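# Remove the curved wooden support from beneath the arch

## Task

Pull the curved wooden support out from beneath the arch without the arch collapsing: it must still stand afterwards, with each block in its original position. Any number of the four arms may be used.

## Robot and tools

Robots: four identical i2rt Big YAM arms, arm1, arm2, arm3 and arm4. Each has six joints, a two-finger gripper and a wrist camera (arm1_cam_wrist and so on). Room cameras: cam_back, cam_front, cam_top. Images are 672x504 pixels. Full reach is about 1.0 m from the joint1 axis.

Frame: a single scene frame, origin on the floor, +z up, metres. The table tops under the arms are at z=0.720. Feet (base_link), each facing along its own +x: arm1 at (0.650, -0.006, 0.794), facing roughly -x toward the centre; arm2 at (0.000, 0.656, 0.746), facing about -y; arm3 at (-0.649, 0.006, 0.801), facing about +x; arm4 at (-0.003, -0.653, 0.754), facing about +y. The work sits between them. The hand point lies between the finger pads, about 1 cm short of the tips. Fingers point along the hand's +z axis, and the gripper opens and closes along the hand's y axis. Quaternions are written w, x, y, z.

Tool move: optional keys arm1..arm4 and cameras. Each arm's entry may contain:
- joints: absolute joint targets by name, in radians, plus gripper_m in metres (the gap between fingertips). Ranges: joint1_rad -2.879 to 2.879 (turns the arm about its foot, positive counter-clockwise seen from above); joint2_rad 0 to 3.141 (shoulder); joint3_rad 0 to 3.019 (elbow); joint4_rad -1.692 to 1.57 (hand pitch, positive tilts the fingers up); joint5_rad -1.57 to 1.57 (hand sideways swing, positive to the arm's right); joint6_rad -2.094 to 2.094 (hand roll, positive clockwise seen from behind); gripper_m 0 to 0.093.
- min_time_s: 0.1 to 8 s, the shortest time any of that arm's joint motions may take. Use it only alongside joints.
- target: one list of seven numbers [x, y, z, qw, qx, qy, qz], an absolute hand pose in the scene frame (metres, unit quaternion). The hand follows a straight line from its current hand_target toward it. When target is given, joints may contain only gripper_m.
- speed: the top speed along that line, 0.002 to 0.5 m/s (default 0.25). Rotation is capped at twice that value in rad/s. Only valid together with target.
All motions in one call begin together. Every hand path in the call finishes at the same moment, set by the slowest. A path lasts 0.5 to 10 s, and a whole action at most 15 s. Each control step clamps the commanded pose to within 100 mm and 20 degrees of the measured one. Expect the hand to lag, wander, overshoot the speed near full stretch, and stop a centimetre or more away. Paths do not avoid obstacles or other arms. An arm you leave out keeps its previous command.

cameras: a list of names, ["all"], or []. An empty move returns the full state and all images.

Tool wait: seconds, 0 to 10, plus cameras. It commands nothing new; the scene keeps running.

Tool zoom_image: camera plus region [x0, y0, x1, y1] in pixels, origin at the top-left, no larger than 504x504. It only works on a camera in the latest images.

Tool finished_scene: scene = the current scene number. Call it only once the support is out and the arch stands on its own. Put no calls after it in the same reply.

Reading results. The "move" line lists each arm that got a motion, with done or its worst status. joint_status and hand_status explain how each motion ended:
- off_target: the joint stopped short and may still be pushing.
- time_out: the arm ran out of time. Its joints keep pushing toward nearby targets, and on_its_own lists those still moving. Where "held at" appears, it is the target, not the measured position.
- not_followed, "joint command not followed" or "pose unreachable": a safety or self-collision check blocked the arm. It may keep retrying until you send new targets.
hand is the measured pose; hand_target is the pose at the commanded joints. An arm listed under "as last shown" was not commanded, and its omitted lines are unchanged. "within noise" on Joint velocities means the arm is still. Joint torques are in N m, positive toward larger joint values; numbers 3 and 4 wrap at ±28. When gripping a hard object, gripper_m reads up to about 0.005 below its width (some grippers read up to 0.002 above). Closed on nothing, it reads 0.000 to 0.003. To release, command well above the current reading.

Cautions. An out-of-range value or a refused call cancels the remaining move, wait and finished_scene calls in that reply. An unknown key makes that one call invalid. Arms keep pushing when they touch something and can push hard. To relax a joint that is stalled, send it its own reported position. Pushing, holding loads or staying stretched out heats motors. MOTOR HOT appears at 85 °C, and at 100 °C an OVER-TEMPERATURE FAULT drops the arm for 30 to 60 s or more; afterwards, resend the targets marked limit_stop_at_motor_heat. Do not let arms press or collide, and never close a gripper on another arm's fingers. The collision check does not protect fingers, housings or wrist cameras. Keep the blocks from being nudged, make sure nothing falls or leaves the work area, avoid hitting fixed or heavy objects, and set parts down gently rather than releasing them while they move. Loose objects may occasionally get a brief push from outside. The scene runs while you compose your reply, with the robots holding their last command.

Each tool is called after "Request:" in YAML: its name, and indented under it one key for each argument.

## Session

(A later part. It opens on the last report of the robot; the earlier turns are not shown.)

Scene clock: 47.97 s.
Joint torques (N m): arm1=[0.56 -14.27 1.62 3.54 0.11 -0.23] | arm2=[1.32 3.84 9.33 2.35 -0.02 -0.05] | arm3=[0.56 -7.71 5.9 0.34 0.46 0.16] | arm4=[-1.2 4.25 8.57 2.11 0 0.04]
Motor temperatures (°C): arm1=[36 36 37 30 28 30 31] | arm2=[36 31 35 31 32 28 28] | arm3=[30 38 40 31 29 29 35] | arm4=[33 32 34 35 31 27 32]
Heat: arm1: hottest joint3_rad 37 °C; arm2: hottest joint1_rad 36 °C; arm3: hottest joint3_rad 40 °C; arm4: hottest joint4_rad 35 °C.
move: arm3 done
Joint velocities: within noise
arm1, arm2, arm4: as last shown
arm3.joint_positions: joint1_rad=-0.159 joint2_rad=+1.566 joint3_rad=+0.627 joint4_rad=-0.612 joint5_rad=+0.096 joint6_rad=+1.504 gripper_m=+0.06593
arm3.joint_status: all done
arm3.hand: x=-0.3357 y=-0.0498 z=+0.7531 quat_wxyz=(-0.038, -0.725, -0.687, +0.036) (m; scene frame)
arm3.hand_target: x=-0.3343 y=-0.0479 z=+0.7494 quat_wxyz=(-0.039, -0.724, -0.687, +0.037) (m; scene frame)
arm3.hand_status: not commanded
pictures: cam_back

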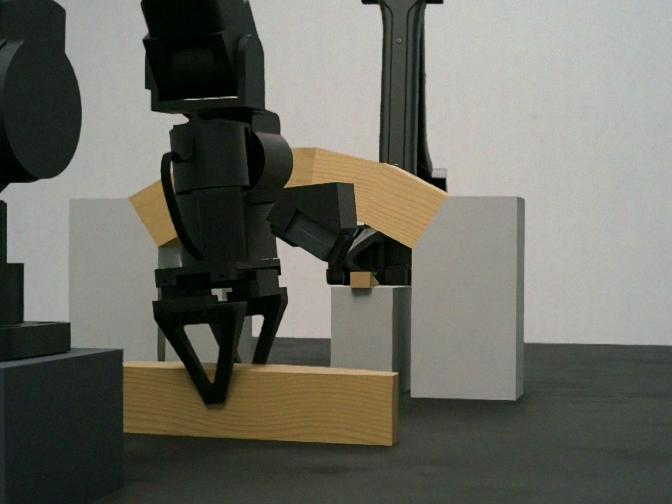

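Contact confirmed; widen and raise.

Request:
move:
  arm3: {"joints":{"gripper_m":0.085}}

Request:
move:
  arm3: {"target":[-0.32,-0.048,0.88,0.0392,0.7242,0.6875,-0.0373],"speed":0.2}
  cameras: ["cam_back","cam_top","cam_front"]

Scene clock: 48.70 s.
Joint torques (N m): arm1=[0.73 -14.15 1.62 3.54 0.12 -0.23] | arm2=[1.2 3.66 9.4 2.25 -0.01 -0.07] | arm3=[0.32 -7.77 5.93 0.28 0.45 0.16] | arm4=[-1.2 4.37 8.49 2.02 0.01 0.05]
Motor temperatures (°C): arm1=[36 36 37 30 28 30 31] | arm2=[36 31 35 31 32 28 28] | arm3=[30 38 40 31 29 29 35] | arm4=[33 32 34 35 31 27 32]
Heat: arm1: hottest joint3_rad 37 °C; arm2: hottest joint1_rad 36 °C; arm3: hottest joint3_rad 40 °C; arm4: hottest joint4_rad 35 °C.
move: arm3 done
Joint velocities: within noise
arm1: as last shown
arm2.joint_positions: joint1_rad=+0.031 joint2_rad=+0.603 joint3_rad=+1.457 joint4_rad=-1.387 joint5_rad=-0.263 joint6_rad=+0.761 gripper_m=+0.09396
arm2.joint_status: not commanded
arm2.hand: x=+0.0421 y=+0.4486 z=+1.3126 quat_wxyz=(-0.497, -0.768, -0.393, +0.094) (m; scene frame)
arm2.hand_target: x=+0.0421 y=+0.4516 z=+1.3209 quat_wxyz=(-0.505, -0.763, -0.391, +0.098) (m; scene frame)
arm2.hand_status: not commanded
arm3.joint_positions: joint1_rad=-0.159 joint2_rad=+1.566 joint3_rad=+0.627 joint4_rad=-0.612 joint5_rad=+0.096 joint6_rad=+1.504 gripper_m=+0.08483
arm3.joint_status: all done
arm3.hand: x=-0.3356 y=-0.0498 z=+0.7531 quat_wxyz=(-0.038, -0.725, -0.687, +0.036) (m; scene frame)
arm3.hand_target: x=-0.3343 y=-0.0479 z=+0.7494 quat_wxyz=(-0.039, -0.724, -0.687, +0.037) (m; scene frame)
arm3.hand_status: not commanded
arm4.joint_positions: joint1_rad=-0.454 joint2_rad=+0.631 joint3_rad=+1.450 joint4_rad=-1.565 joint5_rad=-0.075 joint6_rad=-0.150 gripper_m=+0.09396
arm4.joint_status: not commanded
arm4.hand: x=+0.0668 y=-0.4724 z=+1.2759 quat_wxyz=(-0.346, +0.552, -0.728, -0.214) (m; scene frame)
arm4.hand_target: x=+0.0658 y=-0.4742 z=+1.2836 quat_wxyz=(-0.354, +0.550, -0.724, -0.218) (m; scene frame)
arm4.hand_status: not commanded
pictures: none

Scene clock: 50.23 s.
Joint torques (N m): arm1=[0.56 -14.15 1.63 3.56 0.11 -0.24] | arm2=[1.26 3.72 9.37 2.28 -0.02 -0.07] | arm3=[0.56 -8.76 12.56 -0.72 0.46 0.17] | arm4=[-1.2 4.42 8.5 2.07 -0.01 0]
Motor temperatures (°C): arm1=[36 36 37 30 28 30 31] | arm2=[36 31 35 31 32 28 28] | arm3=[30 38 40 31 29 29 35] | arm4=[33 32 35 35 31 27 32]
Heat: arm1: hottest joint3_rad 37 °C; arm2: hottest joint1_rad 36 °C; arm3: hottest joint3_rad 40 °C; arm4: hottest joint3_rad 35 °C.
move: arm3 off_target
Joint velocities: within noise
arm1.joint_positions: joint1_rad=+0.145 joint2_rad=+2.000 joint3_rad=+0.607 joint4_rad=+1.386 joint5_rad=+0.206 joint6_rad=+0.014 gripper_m=+0.00012
arm1.joint_status: not commanded
arm1.hand: x=+0.0970 y=-0.0369 z=+0.8649 quat_wxyz=(-0.029, +0.707, -0.032, -0.706) (m; scene frame)
arm1.hand_target: x=+0.0999 y=-0.0437 z=+0.8796 quat_wxyz=(-0.027, +0.694, -0.026, -0.719) (m; scene frame)
arm1.hand_status: not commanded
arm2, arm4: as last shown
arm3.joint_positions: joint1_rad=-0.159 joint2_rad=+1.333 joint3_rad=+0.762 joint4_rad=-1.034 joint5_rad=+0.096 joint6_rad=+1.504 gripper_m=+0.08492
arm3.joint_status: not commanded
arm3.hand: x=-0.3413 y=-0.0483 z=+0.8604 quat_wxyz=(-0.018, -0.724, -0.687, +0.053) (m; scene frame)
arm3.hand_target: x=-0.3209 y=-0.0478 z=+0.8800 quat_wxyz=(-0.039, -0.724, -0.688, +0.037) (m; scene frame)
arm3.hand_status: off_target (0.029 m and 3.0 deg from the pose sent, 0.128 m and 0.2 deg at the start)
pictures: cam_back, cam_front, cam_top

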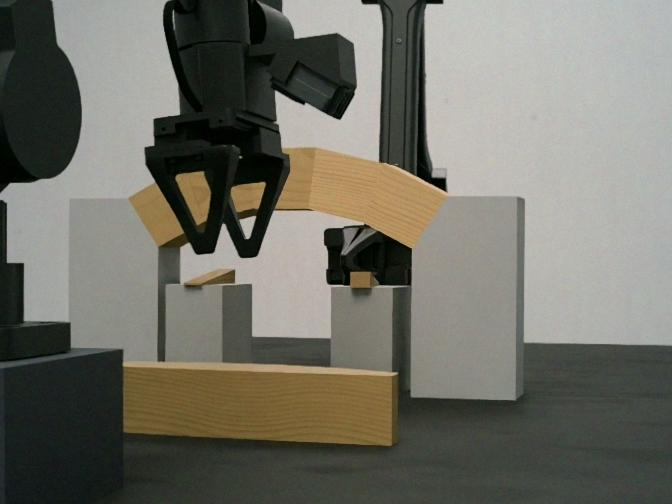

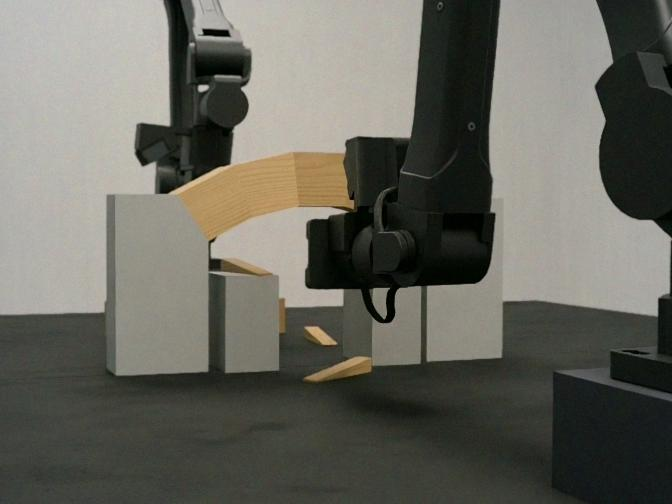

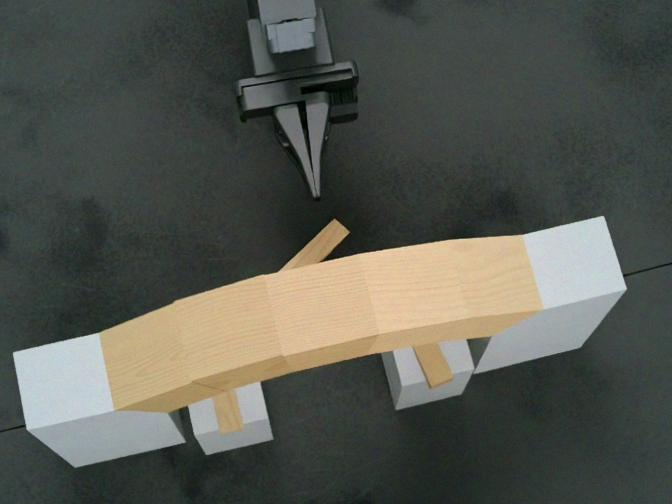

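Request:
finished_scene:
  scene: 2

The scene is finished: the task was done.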